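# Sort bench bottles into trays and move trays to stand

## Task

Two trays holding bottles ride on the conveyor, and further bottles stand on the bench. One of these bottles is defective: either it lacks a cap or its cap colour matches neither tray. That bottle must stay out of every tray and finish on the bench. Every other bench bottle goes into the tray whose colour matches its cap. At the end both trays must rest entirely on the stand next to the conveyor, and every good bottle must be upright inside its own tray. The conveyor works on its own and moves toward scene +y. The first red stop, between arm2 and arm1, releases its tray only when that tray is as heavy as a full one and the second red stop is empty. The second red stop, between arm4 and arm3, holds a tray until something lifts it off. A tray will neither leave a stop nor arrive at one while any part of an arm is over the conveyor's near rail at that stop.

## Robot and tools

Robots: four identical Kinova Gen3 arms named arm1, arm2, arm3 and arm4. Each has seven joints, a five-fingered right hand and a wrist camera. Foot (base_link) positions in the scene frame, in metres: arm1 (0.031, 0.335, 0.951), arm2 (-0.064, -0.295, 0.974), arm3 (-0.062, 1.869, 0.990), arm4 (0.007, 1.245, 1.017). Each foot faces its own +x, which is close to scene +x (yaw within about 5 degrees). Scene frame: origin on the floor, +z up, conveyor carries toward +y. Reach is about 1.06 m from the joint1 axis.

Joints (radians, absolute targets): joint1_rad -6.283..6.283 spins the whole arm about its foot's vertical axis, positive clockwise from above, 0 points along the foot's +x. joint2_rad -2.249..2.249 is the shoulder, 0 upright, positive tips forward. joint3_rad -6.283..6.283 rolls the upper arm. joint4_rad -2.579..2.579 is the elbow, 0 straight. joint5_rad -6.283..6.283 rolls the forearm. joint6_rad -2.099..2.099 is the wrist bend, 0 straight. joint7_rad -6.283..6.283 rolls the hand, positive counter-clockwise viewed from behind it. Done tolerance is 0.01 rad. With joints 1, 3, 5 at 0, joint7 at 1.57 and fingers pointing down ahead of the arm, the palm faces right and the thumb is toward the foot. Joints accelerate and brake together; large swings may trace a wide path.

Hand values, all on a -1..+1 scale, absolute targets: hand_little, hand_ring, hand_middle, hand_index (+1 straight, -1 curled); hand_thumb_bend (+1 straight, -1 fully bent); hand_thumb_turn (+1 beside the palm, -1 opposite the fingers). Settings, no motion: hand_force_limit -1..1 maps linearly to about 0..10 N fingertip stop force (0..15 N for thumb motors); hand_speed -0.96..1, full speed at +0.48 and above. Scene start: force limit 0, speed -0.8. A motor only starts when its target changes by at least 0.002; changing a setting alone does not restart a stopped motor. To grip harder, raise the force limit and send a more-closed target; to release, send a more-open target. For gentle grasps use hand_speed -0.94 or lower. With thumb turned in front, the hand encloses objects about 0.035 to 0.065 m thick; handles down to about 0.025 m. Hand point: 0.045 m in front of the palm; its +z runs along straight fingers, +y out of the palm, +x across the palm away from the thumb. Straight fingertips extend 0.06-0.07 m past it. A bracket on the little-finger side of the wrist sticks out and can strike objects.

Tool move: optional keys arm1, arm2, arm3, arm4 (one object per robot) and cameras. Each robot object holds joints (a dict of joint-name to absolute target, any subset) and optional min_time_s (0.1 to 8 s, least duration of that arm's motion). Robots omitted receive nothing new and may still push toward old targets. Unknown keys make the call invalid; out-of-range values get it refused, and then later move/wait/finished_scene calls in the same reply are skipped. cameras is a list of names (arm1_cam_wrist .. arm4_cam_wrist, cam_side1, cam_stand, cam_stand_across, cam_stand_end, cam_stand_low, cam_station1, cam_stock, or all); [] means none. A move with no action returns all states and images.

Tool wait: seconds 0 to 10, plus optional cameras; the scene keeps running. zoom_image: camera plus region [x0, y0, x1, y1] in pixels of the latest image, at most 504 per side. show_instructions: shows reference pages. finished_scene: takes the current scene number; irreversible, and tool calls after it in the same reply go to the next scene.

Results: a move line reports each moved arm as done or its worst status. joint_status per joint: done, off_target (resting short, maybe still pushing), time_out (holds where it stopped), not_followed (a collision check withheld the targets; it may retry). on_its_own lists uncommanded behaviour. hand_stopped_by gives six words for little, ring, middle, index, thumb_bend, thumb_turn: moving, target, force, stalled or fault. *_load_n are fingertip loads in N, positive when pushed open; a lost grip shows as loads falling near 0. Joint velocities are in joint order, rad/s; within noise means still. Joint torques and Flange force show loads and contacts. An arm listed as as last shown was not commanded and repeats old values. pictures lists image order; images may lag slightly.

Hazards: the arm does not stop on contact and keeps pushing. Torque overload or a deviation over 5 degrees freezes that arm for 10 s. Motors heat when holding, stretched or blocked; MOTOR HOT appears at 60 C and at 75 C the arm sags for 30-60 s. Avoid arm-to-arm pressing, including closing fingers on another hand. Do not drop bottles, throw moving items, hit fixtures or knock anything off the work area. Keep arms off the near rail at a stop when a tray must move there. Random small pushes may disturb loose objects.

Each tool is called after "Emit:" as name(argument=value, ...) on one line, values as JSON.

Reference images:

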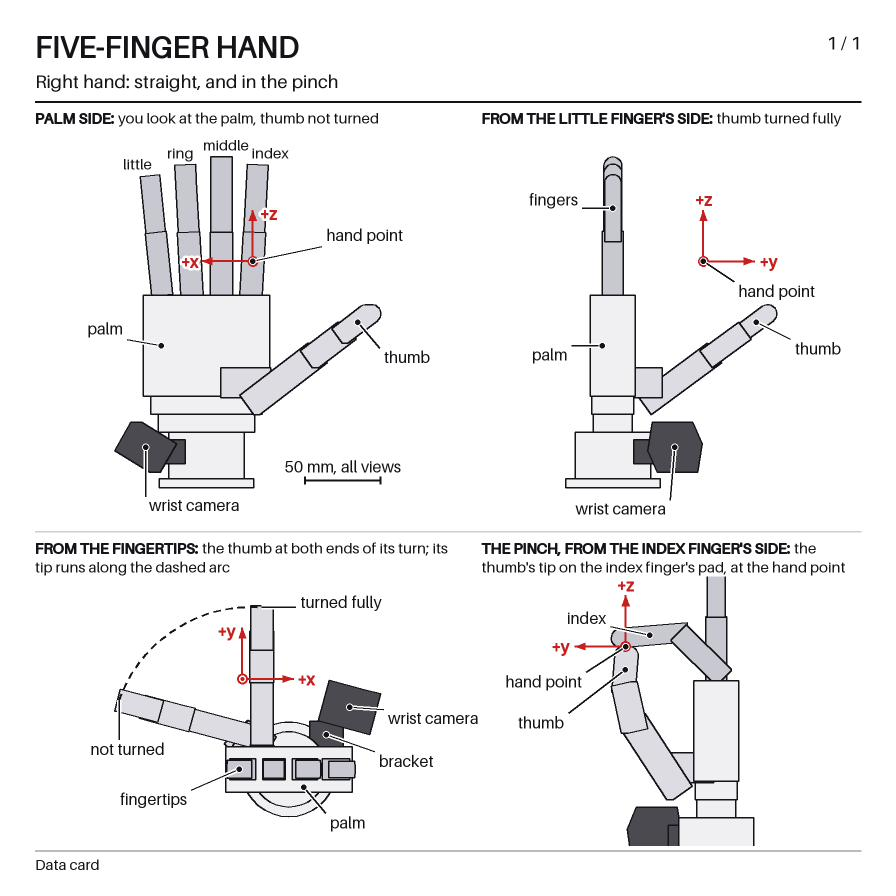

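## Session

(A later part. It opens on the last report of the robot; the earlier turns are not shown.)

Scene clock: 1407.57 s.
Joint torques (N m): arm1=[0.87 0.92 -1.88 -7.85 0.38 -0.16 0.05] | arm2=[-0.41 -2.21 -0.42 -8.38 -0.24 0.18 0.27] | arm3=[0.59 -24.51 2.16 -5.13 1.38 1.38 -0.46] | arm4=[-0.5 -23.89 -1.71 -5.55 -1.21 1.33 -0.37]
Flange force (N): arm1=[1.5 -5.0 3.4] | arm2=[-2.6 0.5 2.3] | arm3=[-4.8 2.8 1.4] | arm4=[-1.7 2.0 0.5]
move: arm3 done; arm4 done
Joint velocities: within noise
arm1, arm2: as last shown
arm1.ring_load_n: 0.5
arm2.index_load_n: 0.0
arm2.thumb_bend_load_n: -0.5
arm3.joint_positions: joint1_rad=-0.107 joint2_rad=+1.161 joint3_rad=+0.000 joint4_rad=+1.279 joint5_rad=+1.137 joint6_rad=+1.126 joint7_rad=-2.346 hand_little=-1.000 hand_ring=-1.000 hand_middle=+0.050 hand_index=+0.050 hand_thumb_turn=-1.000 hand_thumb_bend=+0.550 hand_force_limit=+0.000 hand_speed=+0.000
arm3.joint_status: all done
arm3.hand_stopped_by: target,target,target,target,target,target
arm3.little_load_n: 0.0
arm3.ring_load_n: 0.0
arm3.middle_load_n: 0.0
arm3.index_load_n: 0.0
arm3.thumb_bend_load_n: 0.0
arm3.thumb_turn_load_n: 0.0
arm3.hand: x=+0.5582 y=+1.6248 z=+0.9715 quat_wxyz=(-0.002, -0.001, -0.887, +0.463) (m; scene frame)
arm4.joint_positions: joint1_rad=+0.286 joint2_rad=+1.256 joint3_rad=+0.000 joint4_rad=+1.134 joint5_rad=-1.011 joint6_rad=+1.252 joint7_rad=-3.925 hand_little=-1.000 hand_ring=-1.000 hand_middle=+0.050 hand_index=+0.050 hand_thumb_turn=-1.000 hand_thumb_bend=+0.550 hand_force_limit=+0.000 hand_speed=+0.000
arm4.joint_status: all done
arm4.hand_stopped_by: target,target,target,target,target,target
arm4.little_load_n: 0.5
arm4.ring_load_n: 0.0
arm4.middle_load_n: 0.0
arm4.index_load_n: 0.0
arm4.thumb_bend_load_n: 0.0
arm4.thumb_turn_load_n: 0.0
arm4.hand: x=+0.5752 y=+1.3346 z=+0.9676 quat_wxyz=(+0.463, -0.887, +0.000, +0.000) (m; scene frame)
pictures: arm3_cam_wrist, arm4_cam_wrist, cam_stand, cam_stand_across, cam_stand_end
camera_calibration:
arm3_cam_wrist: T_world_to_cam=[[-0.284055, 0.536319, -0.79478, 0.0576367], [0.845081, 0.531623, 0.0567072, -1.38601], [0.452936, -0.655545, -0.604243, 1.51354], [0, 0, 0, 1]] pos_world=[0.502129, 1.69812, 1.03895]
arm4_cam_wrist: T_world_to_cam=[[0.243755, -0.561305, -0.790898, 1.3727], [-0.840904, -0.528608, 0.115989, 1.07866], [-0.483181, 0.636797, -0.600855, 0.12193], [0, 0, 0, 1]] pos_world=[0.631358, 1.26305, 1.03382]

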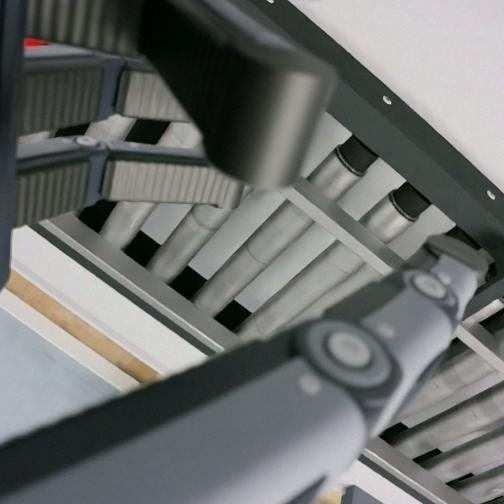

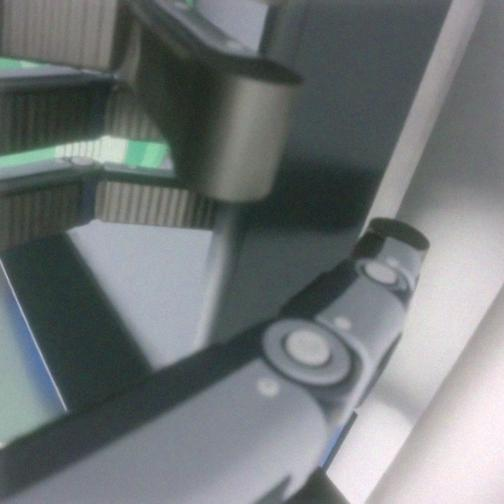

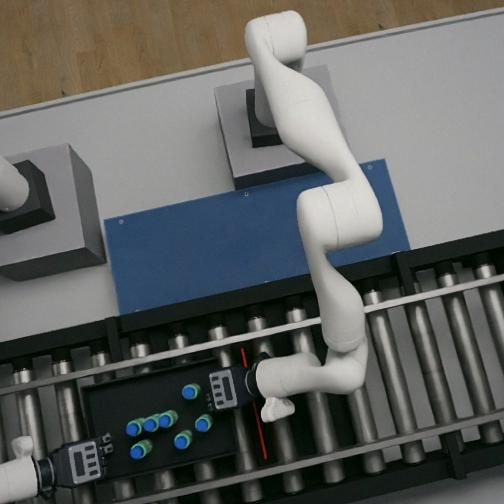

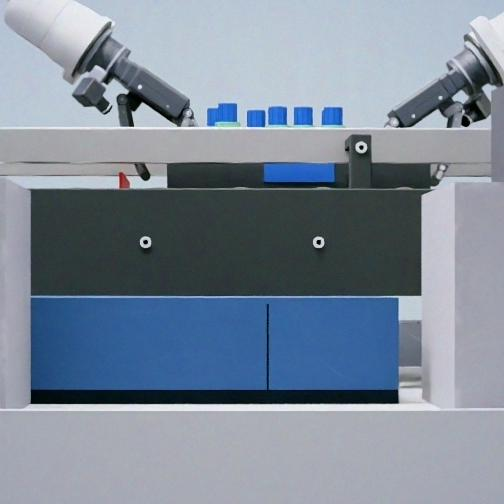

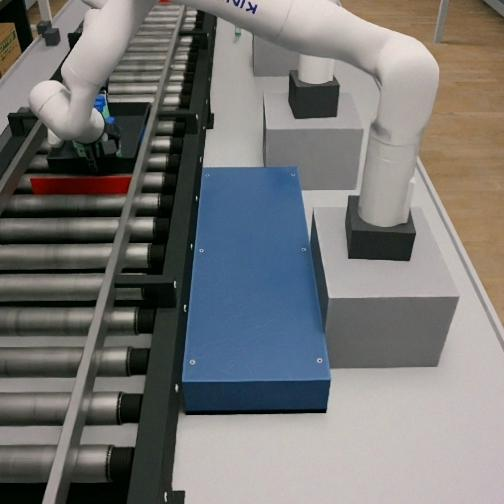

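Emit:
move(arm4={"joints":{"hand_middle":-0.8,"hand_index":-0.8,"hand_thumb_bend":-0.6,"hand_force_limit":-0.5,"hand_speed":-0.85}}, arm3={"joints":{"hand_middle":-0.8,"hand_index":-0.8,"hand_thumb_bend":-0.6,"hand_force_limit":-0.5,"hand_speed":-0.85}}, cameras=["cam_stand","cam_stand_across","cam_stand_end","arm4_cam_wrist"])

Emit:
zoom_image(camera="cam_stand_across", region=[100, 40, 460, 240])

Emit:
zoom_image(camera="cam_stand", region=[60, 320, 280, 500])

Scene clock: 1417.20 s.
Joint torques (N m): arm1=[0.86 0.94 -1.81 -7.83 0.37 -0.16 0.06] | arm2=[-0.4 -2.2 -0.45 -8.33 -0.25 0.16 0.28] | arm3=[-0.68 -25.53 1.43 -5.58 1.36 1.15 -0.42] | arm4=[0.28 -24.71 -1.26 -5.8 -1.24 1.36 -0.33]
Flange force (N): arm1=[1.6 -4.8 3.3] | arm2=[-2.6 0.4 2.0] | arm3=[-4.6 3.0 3.9] | arm4=[-1.3 2.3 2.3]
move: arm3 off_target; arm4 off_target
Joint velocities: within noise
arm1, arm2: as last shown
arm1.ring_load_n: 0.0
arm2.index_load_n: -0.5
arm3.joint_positions: joint1_rad=-0.107 joint2_rad=+1.161 joint3_rad=+0.000 joint4_rad=+1.279 joint5_rad=+1.137 joint6_rad=+1.126 joint7_rad=-2.346 hand_little=-1.000 hand_ring=-1.000 hand_middle=-0.128 hand_index=-0.170 hand_thumb_turn=-1.000 hand_thumb_bend=+0.116 hand_force_limit=-0.500 hand_speed=-0.850
arm3.joint_status: hand_middle off_target (ended at -0.128, target -0.800); hand_index off_target (ended at -0.170, target -0.800); hand_thumb_bend off_target (ended at +0.116, target -0.600); the others done
arm3.hand_stopped_by: target,target,force,force,force,target
arm3.little_load_n: 0.0
arm3.ring_load_n: 0.0
arm3.middle_load_n: 2.0
arm3.index_load_n: 3.5
arm3.thumb_bend_load_n: 3.5
arm3.thumb_turn_load_n: 0.0
arm3.hand: x=+0.5582 y=+1.6248 z=+0.9715 quat_wxyz=(-0.002, -0.001, -0.887, +0.463) (m; scene frame)
arm4.joint_positions: joint1_rad=+0.286 joint2_rad=+1.256 joint3_rad=+0.000 joint4_rad=+1.134 joint5_rad=-1.011 joint6_rad=+1.252 joint7_rad=-3.925 hand_little=-1.000 hand_ring=-1.000 hand_middle=-0.240 hand_index=-0.296 hand_thumb_turn=-1.000 hand_thumb_bend=+0.295 hand_force_limit=-0.500 hand_speed=-0.850
arm4.joint_status: hand_middle off_target (ended at -0.240, target -0.800); hand_index off_target (ended at -0.296, target -0.800); hand_thumb_bend off_target (ended at +0.295, target -0.600); the others done
arm4.hand_stopped_by: target,target,force,force,force,target
arm4.little_load_n: 0.0
arm4.ring_load_n: 0.0
arm4.middle_load_n: 1.0
arm4.index_load_n: 2.5
arm4.thumb_bend_load_n: 3.5
arm4.thumb_turn_load_n: 0.5
arm4.hand: x=+0.5752 y=+1.3347 z=+0.9676 quat_wxyz=(+0.463, -0.887, +0.000, +0.000) (m; scene frame)
pictures: arm4_cam_wrist, cam_stand, cam_stand_across, cam_stand_end
camera_calibration:
arm4_cam_wrist: T_world_to_cam=[[0.243755, -0.561305, -0.790898, 1.3727], [-0.840904, -0.528608, 0.115989, 1.07866], [-0.483181, 0.636797, -0.600855, 0.12193], [0, 0, 0, 1]] pos_world=[0.631358, 1.26305, 1.03382]

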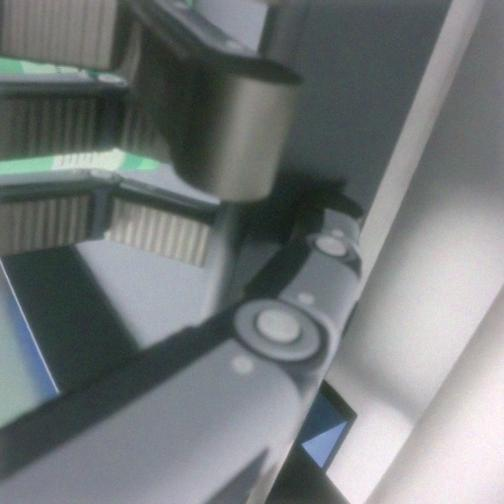

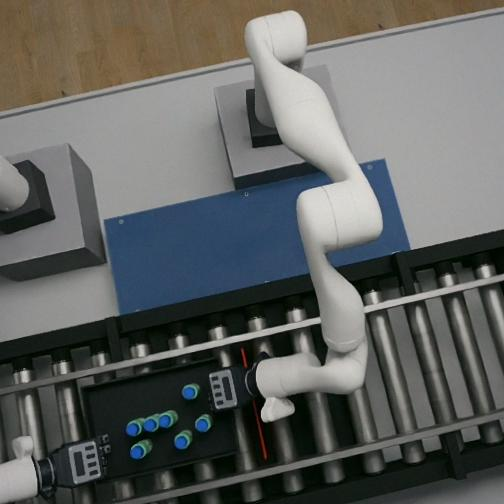

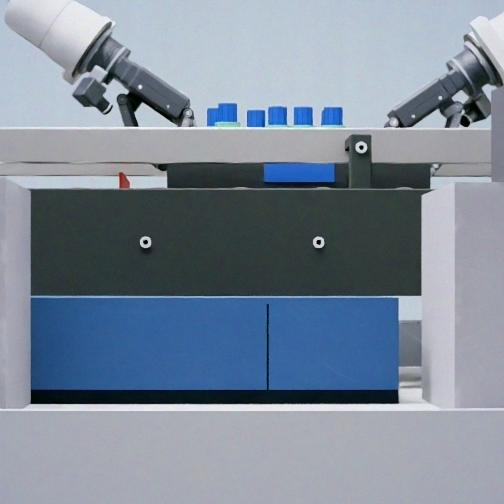

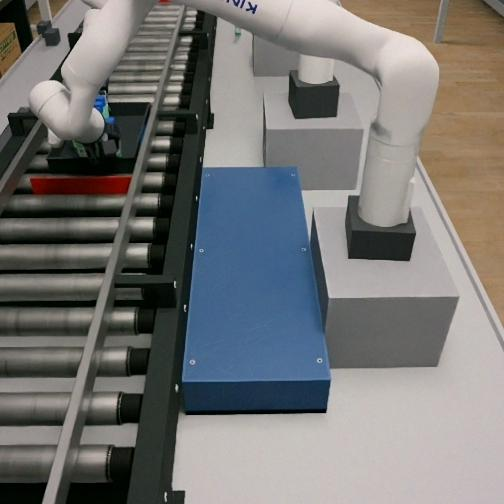

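Scaled by 1.400 from the camera's 504x504 image, which has a finer 720x720 frame.

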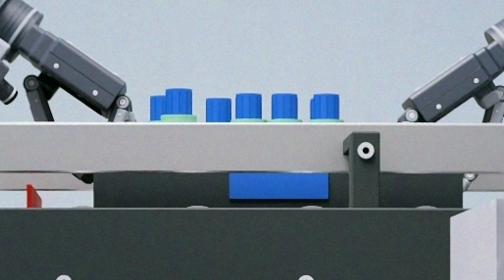

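Scaled by 2.291 from the camera's 504x504 image, which has a finer 720x720 frame.

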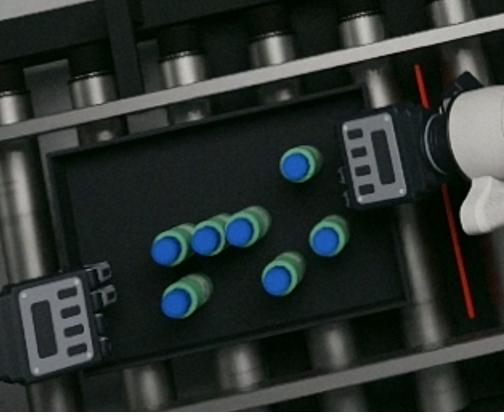

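Emit:
move(arm4={"joints":{"hand_middle":-0.9,"hand_index":-0.9,"hand_thumb_bend":-0.7,"hand_force_limit":0.2,"hand_speed":-0.88}}, arm3={"joints":{"hand_middle":-0.9,"hand_index":-0.9,"hand_thumb_bend":-0.7,"hand_force_limit":0.2,"hand_speed":-0.88}})

Scene clock: 1420.17 s.
Joint torques (N m): arm1=[0.85 0.93 -1.84 -7.86 0.4 -0.16 0.06] | arm2=[-0.4 -2.24 -0.45 -8.39 -0.23 0.14 0.29] | arm3=[-1.55 -26.78 1.05 -6.09 1.49 1.15 -0.45] | arm4=[1.53 -25.94 -0.47 -6.27 -1.13 1.29 -0.36]
Flange force (N): arm1=[1.6 -4.9 3.4] | arm2=[-2.6 0.5 2.2] | arm3=[-4.4 3.8 6.1] | arm4=[-1.2 2.8 5.2]
move: arm3 off_target; arm4 off_target
Joint velocities: within noise
arm1.joint_positions: joint1_rad=-0.800 joint2_rad=-0.378 joint3_rad=+0.000 joint4_rad=+1.600 joint5_rad=+0.300 joint6_rad=+1.900 joint7_rad=-2.000 hand_little=-1.000 hand_ring=-1.000 hand_middle=+0.200 hand_index=+0.200 hand_thumb_turn=-1.000 hand_thumb_bend=+0.700 hand_force_limit=-0.300 hand_speed=+0.000
arm1.joint_status: not commanded
arm1.hand_stopped_by: target,target,target,target,target,target
arm1.little_load_n: 0.0
arm1.ring_load_n: 0.0
arm1.middle_load_n: 0.0
arm1.index_load_n: 0.0
arm1.thumb_bend_load_n: 0.0
arm1.thumb_turn_load_n: 0.0
arm1.hand: x=+0.2241 y=+0.4359 z=+1.4130 quat_wxyz=(-0.088, +0.176, -0.975, +0.102) (m; scene frame)
arm2: as last shown
arm2.index_load_n: 0.0
arm2.thumb_bend_load_n: 0.0
arm3.joint_positions: joint1_rad=-0.107 joint2_rad=+1.161 joint3_rad=+0.000 joint4_rad=+1.279 joint5_rad=+1.137 joint6_rad=+1.126 joint7_rad=-2.346 hand_little=-1.000 hand_ring=-1.000 hand_middle=-0.137 hand_index=-0.178 hand_thumb_turn=-1.000 hand_thumb_bend=+0.105 hand_force_limit=+0.200 hand_speed=-0.880
arm3.joint_status: hand_middle off_target (ended at -0.137, target -0.900); hand_index off_target (ended at -0.178, target -0.900); hand_thumb_bend off_target (ended at +0.105, target -0.700); the others done
arm3.hand_stopped_by: target,target,force,force,force,target
arm3.little_load_n: 0.0
arm3.ring_load_n: 0.0
arm3.middle_load_n: 7.0
arm3.index_load_n: 8.0
arm3.thumb_bend_load_n: 8.5
arm3.thumb_turn_load_n: 0.5
arm3.hand: x=+0.5582 y=+1.6248 z=+0.9715 quat_wxyz=(-0.002, -0.001, -0.887, +0.463) (m; scene frame)
arm4.joint_positions: joint1_rad=+0.286 joint2_rad=+1.256 joint3_rad=+0.000 joint4_rad=+1.134 joint5_rad=-1.011 joint6_rad=+1.252 joint7_rad=-3.925 hand_little=-1.000 hand_ring=-1.000 hand_middle=-0.249 hand_index=-0.304 hand_thumb_turn=-1.000 hand_thumb_bend=+0.284 hand_force_limit=+0.200 hand_speed=-0.880
arm4.joint_status: hand_middle off_target (ended at -0.249, target -0.900); hand_index off_target (ended at -0.304, target -0.900); hand_thumb_bend off_target (ended at +0.284, target -0.700); the others done
arm4.hand_stopped_by: target,target,force,force,force,target
arm4.little_load_n: 0.0
arm4.ring_load_n: 0.0
arm4.middle_load_n: 7.5
arm4.index_load_n: 6.5
arm4.thumb_bend_load_n: 9.0
arm4.thumb_turn_load_n: 0.5
arm4.hand: x=+0.5752 y=+1.3347 z=+0.9675 quat_wxyz=(+0.463, -0.887, +0.000, +0.000) (m; scene frame)
pictures: none

Emit:
move(arm4={"joints":{"joint1_rad":0.2858,"joint2_rad":1.2244,"joint3_rad":0,"joint4_rad":1.1467,"joint5_rad":-1.0055,"joint6_rad":1.262,"joint7_rad":-3.9424},"min_time_s":1.5}, arm3={"joints":{"joint1_rad":-0.1075,"joint2_rad":1.1293,"joint3_rad":0,"joint4_rad":1.288,"joint5_rad":1.127,"joint6_rad":1.136,"joint7_rad":-2.3226},"min_time_s":1.5}, cameras=["cam_stand","cam_stand_across","cam_stand_end","arm4_cam_wrist"])

Emit:
zoom_image(camera="cam_stand_across", region=[100, 40, 460, 240])

Emit:
zoom_image(camera="cam_stand_end", region=[20, 60, 180, 200])

Scene clock: 1429.00 s.
Joint torques (N m): arm1=[0.86 0.9 -1.86 -7.86 0.37 -0.16 0.05] | arm2=[-0.42 -2.2 -0.44 -8.38 -0.21 0.2 0.24] | arm3=[-1.95 -28.69 1.43 -6.87 1.76 1.59 -0.56] | arm4=[1.94 -28.14 -0.83 -7.2 -1.55 1.68 -0.31]
Flange force (N): arm1=[1.5 -4.9 3.4] | arm2=[-2.7 0.4 2.3] | arm3=[-4.9 6.0 8.8] | arm4=[-1.1 5.5 8.0]
move: arm3 done; arm4 done
Joint velocities: within noise
arm1, arm2: as last shown
arm3.joint_positions: joint1_rad=-0.107 joint2_rad=+1.129 joint3_rad=+0.000 joint4_rad=+1.288 joint5_rad=+1.127 joint6_rad=+1.136 joint7_rad=-2.323 hand_little=-1.000 hand_ring=-1.000 hand_middle=-0.136 hand_index=-0.178 hand_thumb_turn=-1.000 hand_thumb_bend=+0.105 hand_force_limit=+0.200 hand_speed=-0.880
arm3.joint_status: all done
arm3.hand_stopped_by: target,target,force,force,force,target
arm3.little_load_n: 0.0
arm3.ring_load_n: 0.0
arm3.middle_load_n: 8.5
arm3.index_load_n: 8.0
arm3.thumb_bend_load_n: 9.5
arm3.thumb_turn_load_n: 3.5
arm3.hand: x=+0.5582 y=+1.6248 z=+0.9885 quat_wxyz=(-0.002, -0.001, -0.887, +0.463) (m; scene frame)
arm4.joint_positions: joint1_rad=+0.286 joint2_rad=+1.224 joint3_rad=+0.000 joint4_rad=+1.147 joint5_rad=-1.006 joint6_rad=+1.262 joint7_rad=-3.942 hand_little=-1.000 hand_ring=-1.000 hand_middle=-0.249 hand_index=-0.304 hand_thumb_turn=-1.000 hand_thumb_bend=+0.284 hand_force_limit=+0.200 hand_speed=-0.880
arm4.joint_status: all done
arm4.hand_stopped_by: target,target,force,force,force,target
arm4.little_load_n: 0.0
arm4.ring_load_n: 0.5
arm4.middle_load_n: 7.5
arm4.index_load_n: 7.0
arm4.thumb_bend_load_n: 9.0
arm4.thumb_turn_load_n: 0.5
arm4.hand: x=+0.5752 y=+1.3346 z=+0.9845 quat_wxyz=(+0.463, -0.887, +0.000, +0.000) (m; scene frame)
pictures: arm4_cam_wrist, cam_stand, cam_stand_across, cam_stand_end
camera_calibration:
arm4_cam_wrist: T_world_to_cam=[[0.243716, -0.561256, -0.790945, 1.38608], [-0.840898, -0.528615, 0.115998, 1.07669], [-0.48321, 0.636834, -0.600792, 0.13199], [0, 0, 0, 1]] pos_world=[0.631358, 1.26305, 1.05072]

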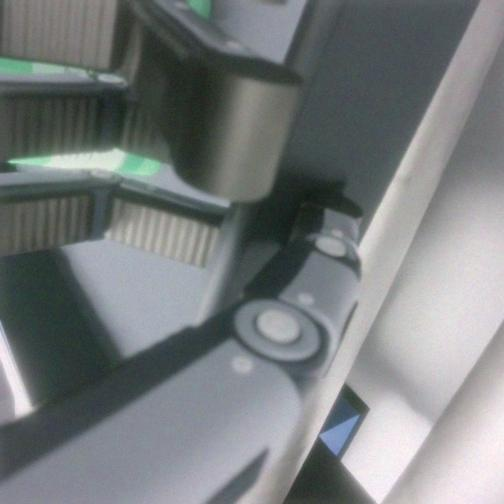

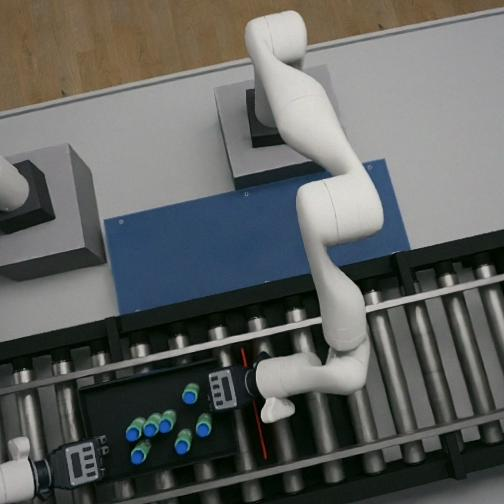

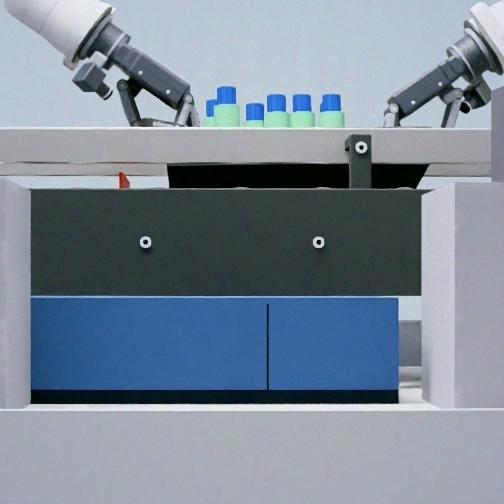

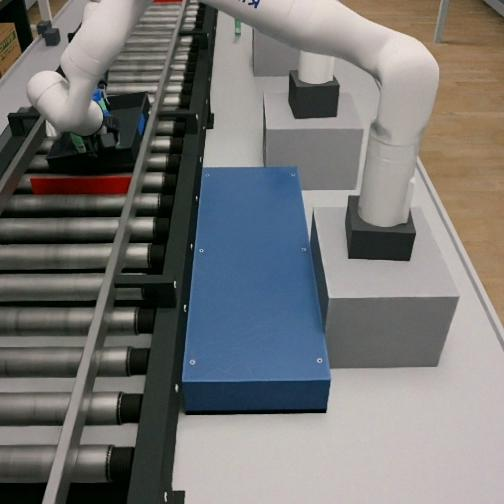

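Scaled by 1.400 from the camera's 504x504 image, which has a finer 720x720 frame.

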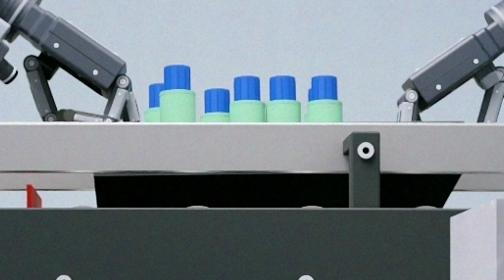

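Scaled by 3.150 from the camera's 504x504 image, which has a finer 720x720 frame.

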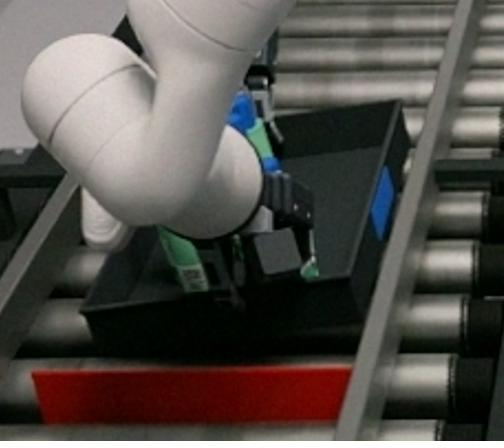

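Emit:
move(arm4={"joints":{"joint1_rad":0.2858,"joint2_rad":1.2565,"joint3_rad":0,"joint4_rad":1.1338,"joint5_rad":-1.0108,"joint6_rad":1.2517,"joint7_rad":-3.9253},"min_time_s":2.5}, arm3={"joints":{"joint1_rad":-0.1075,"joint2_rad":1.1612,"joint3_rad":0,"joint4_rad":1.2794,"joint5_rad":1.1367,"joint6_rad":1.1261,"joint7_rad":-2.3459},"min_time_s":2.5}, cameras=["cam_stand","cam_stand_across","cam_stand_end","arm3_cam_wrist","arm4_cam_wrist"])

Emit:
zoom_image(camera="cam_stand_across", region=[100, 40, 460, 240])

Emit:
zoom_image(camera="cam_stand", region=[60, 320, 280, 500])

Scene clock: 1436.07 s.
Joint torques (N m): arm1=[0.87 0.87 -1.84 -7.86 0.39 -0.17 0.03] | arm2=[-0.4 -2.14 -0.46 -8.34 -0.24 0.14 0.28] | arm3=[1.2 -16.3 -0.45 -2.96 -0.11 -1.18 -0.35] | arm4=[-0.65 -16.55 0.79 -4.25 0.32 -1.16 0.06]
Flange force (N): arm1=[1.4 -4.9 3.3] | arm2=[-2.5 0.4 2.1] | arm3=[-2.6 -8.1 -8.7] | arm4=[-4.1 -9.7 -7.8]
move: arm3 done; arm4 done
Joint velocities: within noise
arm1: as last shown
arm2.joint_positions: joint1_rad=+0.900 joint2_rad=-0.372 joint3_rad=+0.000 joint4_rad=+1.600 joint5_rad=+0.000 joint6_rad=+1.950 joint7_rad=-1.900 hand_little=-1.000 hand_ring=-1.000 hand_middle=+0.200 hand_index=+0.200 hand_thumb_turn=-1.000 hand_thumb_bend=+0.680 hand_force_limit=-0.300 hand_speed=-0.800
arm2.joint_status: not commanded
arm2.hand_stopped_by: target,target,target,target,target,target
arm2.little_load_n: 0.0
arm2.ring_load_n: 0.0
arm2.middle_load_n: 0.0
arm2.index_load_n: 0.0
arm2.thumb_bend_load_n: 0.0
arm2.thumb_turn_load_n: 0.0
arm2.hand: x=+0.0552 y=-0.4345 z=+1.4321 quat_wxyz=(+0.020, -0.614, -0.789, -0.005) (m; scene frame)
arm3.joint_positions: joint1_rad=-0.108 joint2_rad=+1.161 joint3_rad=+0.000 joint4_rad=+1.279 joint5_rad=+1.137 joint6_rad=+1.126 joint7_rad=-2.346 hand_little=-1.000 hand_ring=-1.000 hand_middle=-0.137 hand_index=-0.178 hand_thumb_turn=-1.000 hand_thumb_bend=+0.106 hand_force_limit=+0.200 hand_speed=-0.880
arm3.joint_status: all done
arm3.hand_stopped_by: target,target,force,force,force,target
arm3.little_load_n: 0.0
arm3.ring_load_n: 0.0
arm3.middle_load_n: 5.0
arm3.index_load_n: 6.0
arm3.thumb_bend_load_n: 7.0
arm3.thumb_turn_load_n: -2.0
arm3.hand: x=+0.5583 y=+1.6248 z=+0.9715 quat_wxyz=(-0.002, -0.001, -0.887, +0.463) (m; scene frame)
arm4.joint_positions: joint1_rad=+0.286 joint2_rad=+1.256 joint3_rad=+0.000 joint4_rad=+1.134 joint5_rad=-1.011 joint6_rad=+1.252 joint7_rad=-3.925 hand_little=-1.000 hand_ring=-1.000 hand_middle=-0.249 hand_index=-0.304 hand_thumb_turn=-1.000 hand_thumb_bend=+0.284 hand_force_limit=+0.200 hand_speed=-0.880
arm4.joint_status: all done
arm4.hand_stopped_by: target,target,force,force,force,target
arm4.little_load_n: 0.0
arm4.ring_load_n: 0.0
arm4.middle_load_n: 4.0
arm4.index_load_n: 4.0
arm4.thumb_bend_load_n: 8.5
arm4.thumb_turn_load_n: 1.5
arm4.hand: x=+0.5752 y=+1.3346 z=+0.9676 quat_wxyz=(+0.463, -0.887, +0.000, +0.000) (m; scene frame)
pictures: arm3_cam_wrist, arm4_cam_wrist, cam_stand, cam_stand_across, cam_stand_end
camera_calibration:
arm3_cam_wrist: T_world_to_cam=[[-0.283976, 0.536343, -0.794792, 0.0575965], [0.845065, 0.531636, 0.0568215, -1.38623], [0.453016, -0.655515, -0.604216, 1.51337], [0, 0, 0, 1]] pos_world=[0.502229, 1.69812, 1.03895]
arm4_cam_wrist: T_world_to_cam=[[0.243781, -0.561214, -0.790955, 1.37263], [-0.840879, -0.52866, 0.115937, 1.07876], [-0.483212, 0.636834, -0.60079, 0.121835], [0, 0, 0, 1]] pos_world=[0.631358, 1.26305, 1.03382]

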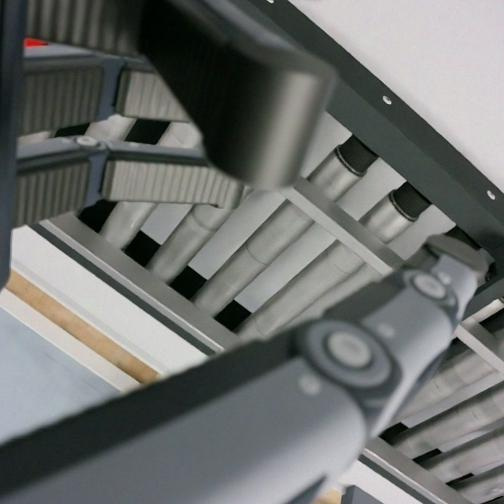

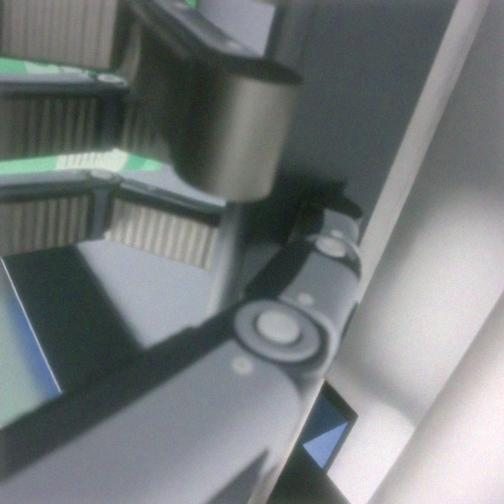

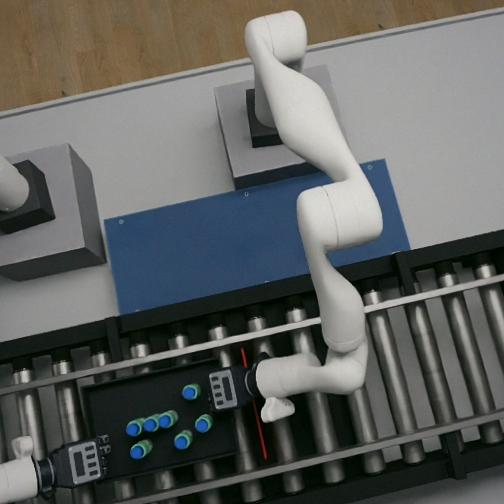

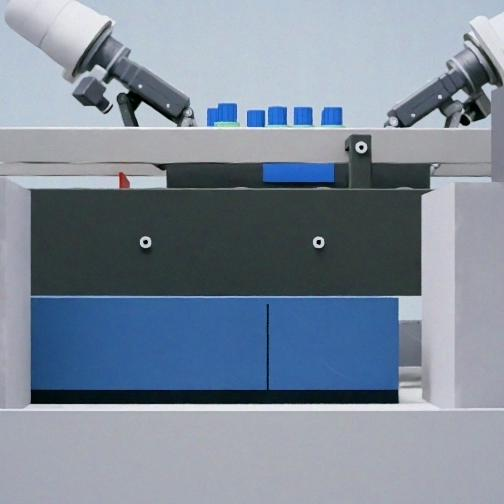

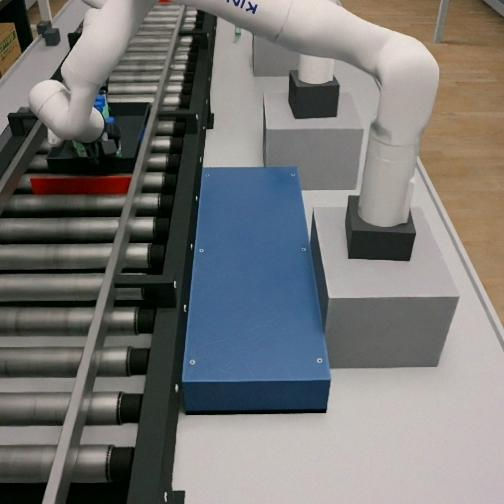

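Scaled by 1.400 from the camera's 504x504 image, which has a finer 720x720 frame.

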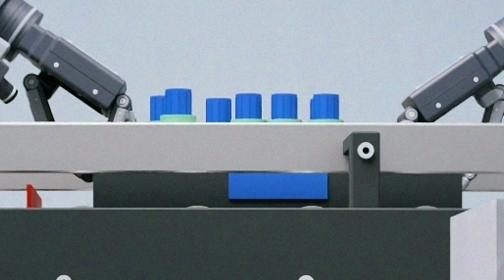

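Scaled by 2.291 from the camera's 504x504 image, which has a finer 720x720 frame.

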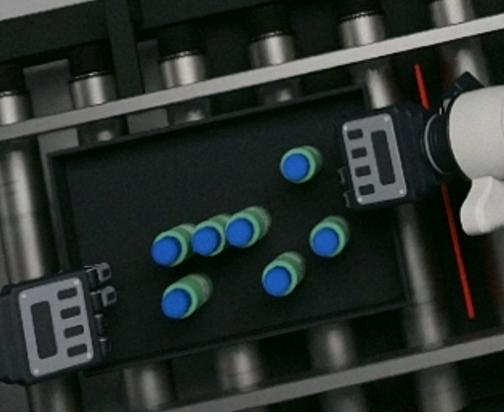

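Emit:
move(arm4={"joints":{"hand_middle":0.05,"hand_index":0.05,"hand_thumb_bend":0.55,"hand_speed":-0.7}}, arm3={"joints":{"hand_middle":0.05,"hand_index":0.05,"hand_thumb_bend":0.55,"hand_speed":-0.7}})

Emit:
move(arm4={"joints":{"joint1_rad":0.2858,"joint2_rad":1.1874,"joint3_rad":0,"joint4_rad":1.1587,"joint5_rad":-0.9988,"joint6_rad":1.2754,"joint7_rad":-3.9645},"min_time_s":1.5}, arm3={"joints":{"joint1_rad":-0.1075,"joint2_rad":1.0928,"joint3_rad":0,"joint4_rad":1.2952,"joint5_rad":1.1149,"joint6_rad":1.1488,"joint7_rad":-2.2935},"min_time_s":1.5})

Emit:
move(arm4={"joints":{"joint1_rad":0.2914,"joint2_rad":1.1896,"joint3_rad":0,"joint4_rad":1.1309,"joint5_rad":-0.9894,"joint6_rad":1.2928,"joint7_rad":-3.9846,"hand_ring":0.05,"hand_little":0.05,"hand_speed":-0.3},"min_time_s":1.5}, arm3={"joints":{"joint1_rad":-0.1073,"joint2_rad":1.0924,"joint3_rad":0,"joint4_rad":1.2731,"joint5_rad":1.106,"joint6_rad":1.1587,"joint7_rad":-2.2715,"hand_ring":0.05,"hand_little":0.05,"hand_speed":-0.3},"min_time_s":1.5}, cameras=["cam_stand","cam_stand_across"])

Emit:
zoom_image(camera="cam_stand", region=[60, 320, 280, 500])

Emit:
zoom_image(camera="cam_stand_across", region=[100, 40, 460, 240])

Scene clock: 1475.80 s.
Joint torques (N m): arm1=[0.87 0.88 -1.82 -7.86 0.38 -0.15 0.04] | arm2=[-0.4 -2.18 -0.44 -8.36 -0.23 0.16 0.27] | arm3=[0.56 -24.5 2.11 -5.11 1.42 1.37 -0.46] | arm4=[-0.49 -23.81 -1.62 -5.57 -1.25 1.31 -0.35]
Flange force (N): arm1=[1.5 -4.8 3.4] | arm2=[-2.6 0.4 2.2] | arm3=[-4.9 2.8 1.4] | arm4=[-1.9 1.8 0.5]
move: arm3 done; arm4 done
Joint velocities: within noise
arm1, arm2: as last shown
arm1.thumb_turn_load_n: -0.5
arm2.ring_load_n: 0.5
arm3.joint_positions: joint1_rad=-0.108 joint2_rad=+1.161 joint3_rad=+0.000 joint4_rad=+1.279 joint5_rad=+1.137 joint6_rad=+1.126 joint7_rad=-2.346 hand_little=-1.000 hand_ring=-1.000 hand_middle=+0.050 hand_index=+0.050 hand_thumb_turn=-1.000 hand_thumb_bend=+0.550 hand_force_limit=+0.200 hand_speed=-0.700
arm3.joint_status: all done
arm3.hand_stopped_by: target,target,target,target,target,target
arm3.little_load_n: 0.0
arm3.ring_load_n: 0.0
arm3.middle_load_n: 0.0
arm3.index_load_n: 0.0
arm3.thumb_bend_load_n: 0.0
arm3.thumb_turn_load_n: 0.0
arm3.hand: x=+0.5583 y=+1.6249 z=+0.9715 quat_wxyz=(-0.002, -0.001, -0.887, +0.463) (m; scene frame)
arm4.joint_positions: joint1_rad=+0.286 joint2_rad=+1.256 joint3_rad=+0.000 joint4_rad=+1.134 joint5_rad=-1.011 joint6_rad=+1.252 joint7_rad=-3.925 hand_little=-1.000 hand_ring=-1.000 hand_middle=+0.050 hand_index=+0.050 hand_thumb_turn=-1.000 hand_thumb_bend=+0.550 hand_force_limit=+0.200 hand_speed=-0.700
arm4.joint_status: all done
arm4.hand_stopped_by: target,target,target,target,target,target
arm4.little_load_n: 0.0
arm4.ring_load_n: 0.5
arm4.middle_load_n: 0.0
arm4.index_load_n: 0.0
arm4.thumb_bend_load_n: 0.0
arm4.thumb_turn_load_n: 0.0
arm4.hand: x=+0.5752 y=+1.3346 z=+0.9675 quat_wxyz=(+0.463, -0.887, +0.000, +0.000) (m; scene frame)
pictures: none

Scene clock: 1477.60 s.
Joint torques (N m): arm1=[0.86 0.95 -1.86 -7.86 0.39 -0.16 0.05] | arm2=[-0.4 -2.24 -0.46 -8.35 -0.24 0.15 0.26] | arm3=[0.57 -24.3 2.12 -5.44 1.47 1.29 -0.45] | arm4=[-0.52 -23.64 -1.66 -5.84 -1.35 1.25 -0.33]
Flange force (N): arm1=[1.6 -5.0 3.4] | arm2=[-2.7 0.4 2.0] | arm3=[-5.0 2.6 1.3] | arm4=[-1.7 1.9 0.4]
move: arm3 done; arm4 done
Joint velocities: within noise
arm1, arm2: as last shown
arm1.thumb_turn_load_n: 0.0
arm2.ring_load_n: 0.0
arm3.joint_positions: joint1_rad=-0.107 joint2_rad=+1.093 joint3_rad=+0.000 joint4_rad=+1.295 joint5_rad=+1.115 joint6_rad=+1.149 joint7_rad=-2.294 hand_little=-1.000 hand_ring=-1.000 hand_middle=+0.050 hand_index=+0.050 hand_thumb_turn=-1.000 hand_thumb_bend=+0.550 hand_force_limit=+0.200 hand_speed=-0.700
arm3.joint_status: all done
arm3.hand_stopped_by: target,target,target,target,target,target
arm3.little_load_n: 0.0
arm3.ring_load_n: 0.0
arm3.middle_load_n: 0.0
arm3.index_load_n: 0.0
arm3.thumb_bend_load_n: -0.5
arm3.thumb_turn_load_n: 0.5
arm3.hand: x=+0.5581 y=+1.6248 z=+1.0085 quat_wxyz=(-0.002, -0.001, -0.887, +0.463) (m; scene frame)
arm4.joint_positions: joint1_rad=+0.286 joint2_rad=+1.187 joint3_rad=+0.000 joint4_rad=+1.159 joint5_rad=-0.999 joint6_rad=+1.275 joint7_rad=-3.965 hand_little=-1.000 hand_ring=-1.000 hand_middle=+0.050 hand_index=+0.050 hand_thumb_turn=-1.000 hand_thumb_bend=+0.550 hand_force_limit=+0.200 hand_speed=-0.700
arm4.joint_status: all done
arm4.hand_stopped_by: target,target,target,target,target,target
arm4.little_load_n: 0.5
arm4.ring_load_n: 0.0
arm4.middle_load_n: 0.0
arm4.index_load_n: 0.0
arm4.thumb_bend_load_n: 0.0
arm4.thumb_turn_load_n: 0.0
arm4.hand: x=+0.5752 y=+1.3346 z=+1.0045 quat_wxyz=(+0.462, -0.887, +0.000, +0.000) (m; scene frame)
pictures: none

Scene clock: 1479.40 s.
Joint torques (N m): arm1=[0.86 0.94 -1.85 -7.84 0.41 -0.15 0.05] | arm2=[-0.39 -2.21 -0.47 -8.37 -0.24 0.17 0.3] | arm3=[0.52 -24.4 2.08 -5.6 1.52 1.28 -0.46] | arm4=[-0.49 -23.81 -1.68 -5.92 -1.39 1.27 -0.4]
Flange force (N): arm1=[1.5 -4.9 3.4] | arm2=[-2.6 0.5 2.2] | arm3=[-4.9 2.4 1.3] | arm4=[-1.7 2.0 0.5]
move: arm3 done; arm4 done
Joint velocities: within noise
arm1, arm2: as last shown
arm2.middle_load_n: 0.5
arm3.joint_positions: joint1_rad=-0.107 joint2_rad=+1.092 joint3_rad=+0.000 joint4_rad=+1.273 joint5_rad=+1.106 joint6_rad=+1.159 joint7_rad=-2.271 hand_little=+0.050 hand_ring=+0.050 hand_middle=+0.050 hand_index=+0.050 hand_thumb_turn=-1.000 hand_thumb_bend=+0.550 hand_force_limit=+0.200 hand_speed=-0.300
arm3.joint_status: all done
arm3.hand_stopped_by: target,target,target,target,target,target
arm3.little_load_n: 0.0
arm3.ring_load_n: 0.0
arm3.middle_load_n: 0.0
arm3.index_load_n: 0.0
arm3.thumb_bend_load_n: 0.0
arm3.thumb_turn_load_n: 0.0
arm3.hand: x=+0.5631 y=+1.6248 z=+1.0135 quat_wxyz=(-0.002, -0.001, -0.887, +0.463) (m; scene frame)
arm4.joint_positions: joint1_rad=+0.291 joint2_rad=+1.190 joint3_rad=+0.000 joint4_rad=+1.131 joint5_rad=-0.989 joint6_rad=+1.293 joint7_rad=-3.985 hand_little=+0.050 hand_ring=+0.050 hand_middle=+0.050 hand_index=+0.050 hand_thumb_turn=-1.000 hand_thumb_bend=+0.550 hand_force_limit=+0.200 hand_speed=-0.300
arm4.joint_status: all done
arm4.hand_stopped_by: target,target,target,target,target,target
arm4.little_load_n: 0.0
arm4.ring_load_n: 0.0
arm4.middle_load_n: 0.0
arm4.index_load_n: 0.0
arm4.thumb_bend_load_n: 0.0
arm4.thumb_turn_load_n: 0.0
arm4.hand: x=+0.5802 y=+1.3301 z=+1.0095 quat_wxyz=(+0.463, -0.887, +0.000, +0.000) (m; scene frame)
pictures: cam_stand, cam_stand_across

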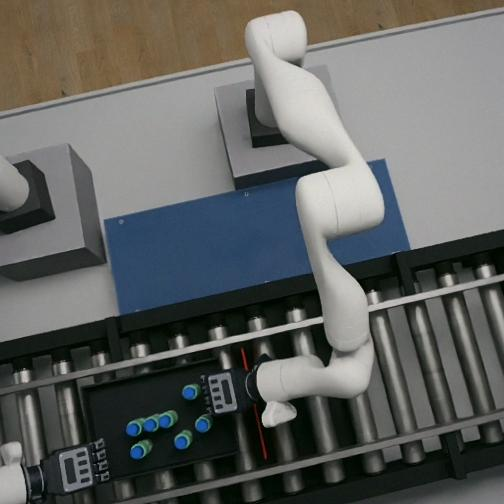

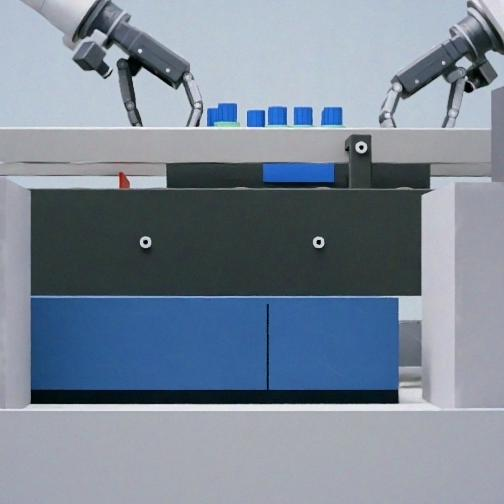

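Scaled by 2.291 from the camera's 504x504 image, which has a finer 720x720 frame.

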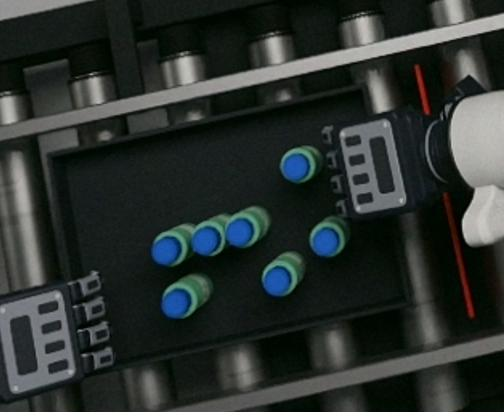

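Scaled by 1.400 from the camera's 504x504 image, which has a finer 720x720 frame.

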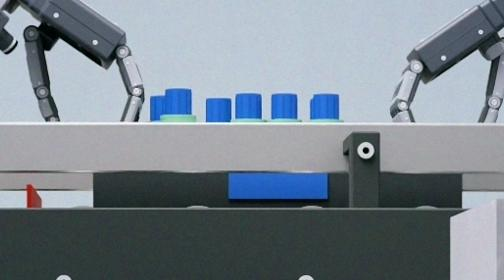

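Emit:
move(arm4={"joints":{"joint1_rad":0.2914,"joint2_rad":1.2769,"joint3_rad":0,"joint4_rad":1.0988,"joint5_rad":-1.0033,"joint6_rad":1.2628,"joint7_rad":-3.9362},"min_time_s":2}, arm3={"joints":{"joint1_rad":-0.1073,"joint2_rad":1.1788,"joint3_rad":0,"joint4_rad":1.253,"joint5_rad":1.1333,"joint6_rad":1.1298,"joint7_rad":-2.337},"min_time_s":2})

Emit:
move(arm4={"joints":{"hand_middle":-0.9,"hand_index":-0.9,"hand_ring":-0.9,"hand_little":-0.9,"hand_thumb_bend":-0.7,"hand_force_limit":-0.3,"hand_speed":-0.87}}, arm3={"joints":{"hand_middle":-0.9,"hand_index":-0.9,"hand_ring":-0.9,"hand_little":-0.9,"hand_thumb_bend":-0.7,"hand_force_limit":-0.3,"hand_speed":-0.87}}, cameras=["cam_stand","cam_stand_across"])

Emit:
zoom_image(camera="cam_stand", region=[60, 320, 280, 500])

Emit:
zoom_image(camera="cam_stand_across", region=[100, 40, 460, 240])

Scene clock: 1487.23 s.
Joint torques (N m): arm1=[0.89 0.9 -1.85 -7.86 0.39 -0.17 0.04] | arm2=[-0.4 -2.19 -0.48 -8.37 -0.23 0.15 0.28] | arm3=[0.52 -24.7 2.19 -5.16 1.42 1.37 -0.41] | arm4=[-0.68 -7.8 4.44 -4.94 1.63 -6.75 0.63]
Flange force (N): arm1=[1.5 -4.9 3.4] | arm2=[-2.6 0.4 2.2] | arm3=[-4.9 2.8 1.5] | arm4=[-13.8 -26.1 -21.0]
move: arm3 done; arm4 done
Joint velocities: within noise
arm1, arm2: as last shown
arm2.middle_load_n: 0.0
arm2.thumb_turn_load_n: 0.5
arm3.joint_positions: joint1_rad=-0.107 joint2_rad=+1.179 joint3_rad=+0.000 joint4_rad=+1.253 joint5_rad=+1.133 joint6_rad=+1.130 joint7_rad=-2.337 hand_little=+0.050 hand_ring=+0.050 hand_middle=+0.050 hand_index=+0.050 hand_thumb_turn=-1.000 hand_thumb_bend=+0.550 hand_force_limit=+0.200 hand_speed=-0.300
arm3.joint_status: all done
arm3.hand_stopped_by: target,target,target,target,target,target
arm3.little_load_n: 0.0
arm3.ring_load_n: 0.0
arm3.middle_load_n: 0.0
arm3.index_load_n: 0.0
arm3.thumb_bend_load_n: 0.0
arm3.thumb_turn_load_n: 0.0
arm3.hand: x=+0.5633 y=+1.6247 z=+0.9665 quat_wxyz=(-0.002, -0.001, -0.887, +0.463) (m; scene frame)
arm4.joint_positions: joint1_rad=+0.291 joint2_rad=+1.277 joint3_rad=+0.000 joint4_rad=+1.099 joint5_rad=-1.003 joint6_rad=+1.263 joint7_rad=-3.936 hand_little=+0.050 hand_ring=+0.050 hand_middle=+0.049 hand_index=+0.050 hand_thumb_turn=-1.000 hand_thumb_bend=+0.550 hand_force_limit=+0.200 hand_speed=-0.300
arm4.joint_status: all done
arm4.hand_stopped_by: target,target,target,target,target,target
arm4.little_load_n: 0.0
arm4.ring_load_n: 0.0
arm4.middle_load_n: -12.0
arm4.index_load_n: 0.0
arm4.thumb_bend_load_n: 0.0
arm4.thumb_turn_load_n: 0.0
arm4.hand: x=+0.5802 y=+1.3301 z=+0.9626 quat_wxyz=(+0.463, -0.887, +0.000, +0.000) (m; scene frame)
pictures: none

Scene clock: 1492.47 s.
Joint torques (N m): arm1=[0.9 0.92 -1.81 -7.88 0.39 -0.15 0.04] | arm2=[-0.43 -2.22 -0.44 -8.39 -0.23 0.16 0.27] | arm3=[-3.36 -26.63 -0.69 -5.17 0.36 1.31 -0.42] | arm4=[7.54 -12.5 9.94 -5.3 3.48 -6.27 0.21]
Flange force (N): arm1=[1.6 -4.8 3.4] | arm2=[-2.6 0.5 2.3] | arm3=[-6.8 1.9 10.2] | arm4=[-8.0 -26.2 -3.5]
move: arm3 off_target; arm4 off_target
Joint velocities: within noise
arm1, arm2: as last shown
arm2.thumb_turn_load_n: 0.0
arm3.joint_positions: joint1_rad=-0.107 joint2_rad=+1.179 joint3_rad=+0.000 joint4_rad=+1.253 joint5_rad=+1.133 joint6_rad=+1.130 joint7_rad=-2.337 hand_little=-0.261 hand_ring=-0.177 hand_middle=-0.129 hand_index=-0.177 hand_thumb_turn=-1.000 hand_thumb_bend=+0.125 hand_force_limit=-0.300 hand_speed=-0.870
arm3.joint_status: hand_little off_target (ended at -0.261, target -0.900); hand_ring off_target (ended at -0.177, target -0.900); hand_middle off_target (ended at -0.129, target -0.900); hand_index off_target (ended at -0.177, target -0.900); hand_thumb_bend off_target (ended at +0.125, target -0.700); the others done
arm3.hand_stopped_by: force,force,force,force,force,target
arm3.little_load_n: 7.0
arm3.ring_load_n: 3.0
arm3.middle_load_n: 0.0
arm3.index_load_n: 3.5
arm3.thumb_bend_load_n: 5.0
arm3.thumb_turn_load_n: 0.5
arm3.hand: x=+0.5633 y=+1.6247 z=+0.9665 quat_wxyz=(-0.002, -0.001, -0.887, +0.463) (m; scene frame)
arm4.joint_positions: joint1_rad=+0.291 joint2_rad=+1.277 joint3_rad=+0.000 joint4_rad=+1.099 joint5_rad=-1.003 joint6_rad=+1.263 joint7_rad=-3.936 hand_little=-0.358 hand_ring=-0.262 hand_middle=+0.016 hand_index=-0.261 hand_thumb_turn=-1.000 hand_thumb_bend=+0.243 hand_force_limit=-0.300 hand_speed=-0.870
arm4.joint_status: hand_little off_target (ended at -0.358, target -0.900); hand_ring off_target (ended at -0.262, target -0.900); hand_middle off_target (ended at +0.016, target -0.900); hand_index off_target (ended at -0.261, target -0.900); hand_thumb_bend off_target (ended at +0.243, target -0.700); the others done
arm4.hand_stopped_by: force,force,force,force,force,target
arm4.little_load_n: 6.5
arm4.ring_load_n: 3.5
arm4.middle_load_n: 2.0
arm4.index_load_n: 4.0
arm4.thumb_bend_load_n: 5.5
arm4.thumb_turn_load_n: 0.5
arm4.hand: x=+0.5801 y=+1.3301 z=+0.9625 quat_wxyz=(+0.463, -0.887, +0.000, +0.000) (m; scene frame)
pictures: cam_stand, cam_stand_across

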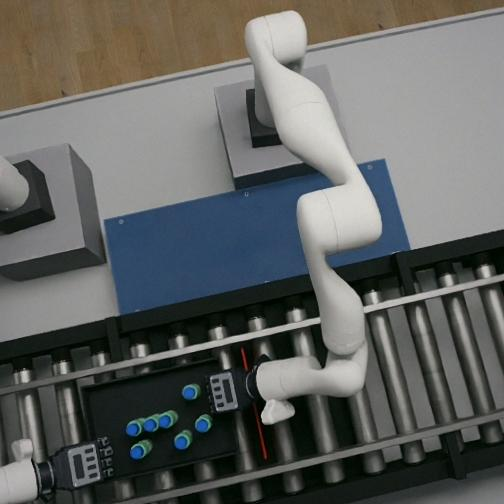

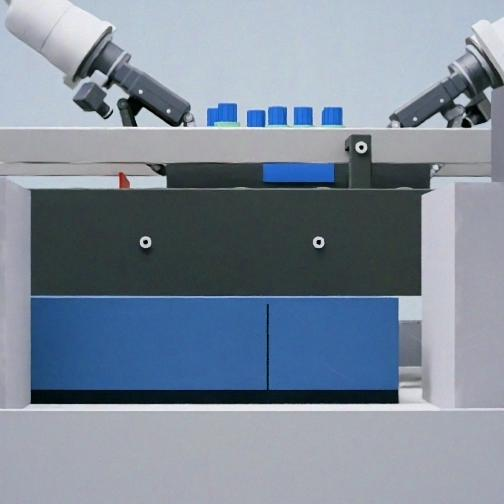

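Scaled by 2.291 from the camera's 504x504 image, which has a finer 720x720 frame.

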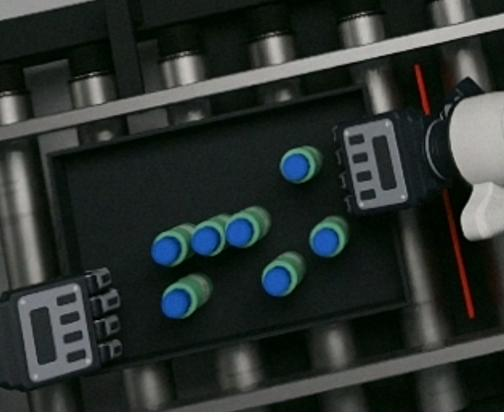

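Scaled by 1.400 from the camera's 504x504 image, which has a finer 720x720 frame.

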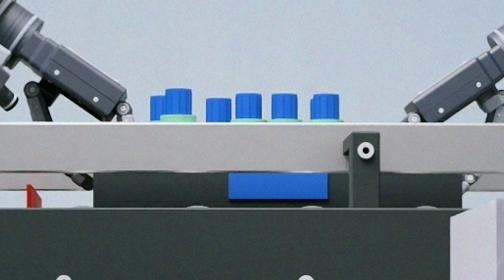

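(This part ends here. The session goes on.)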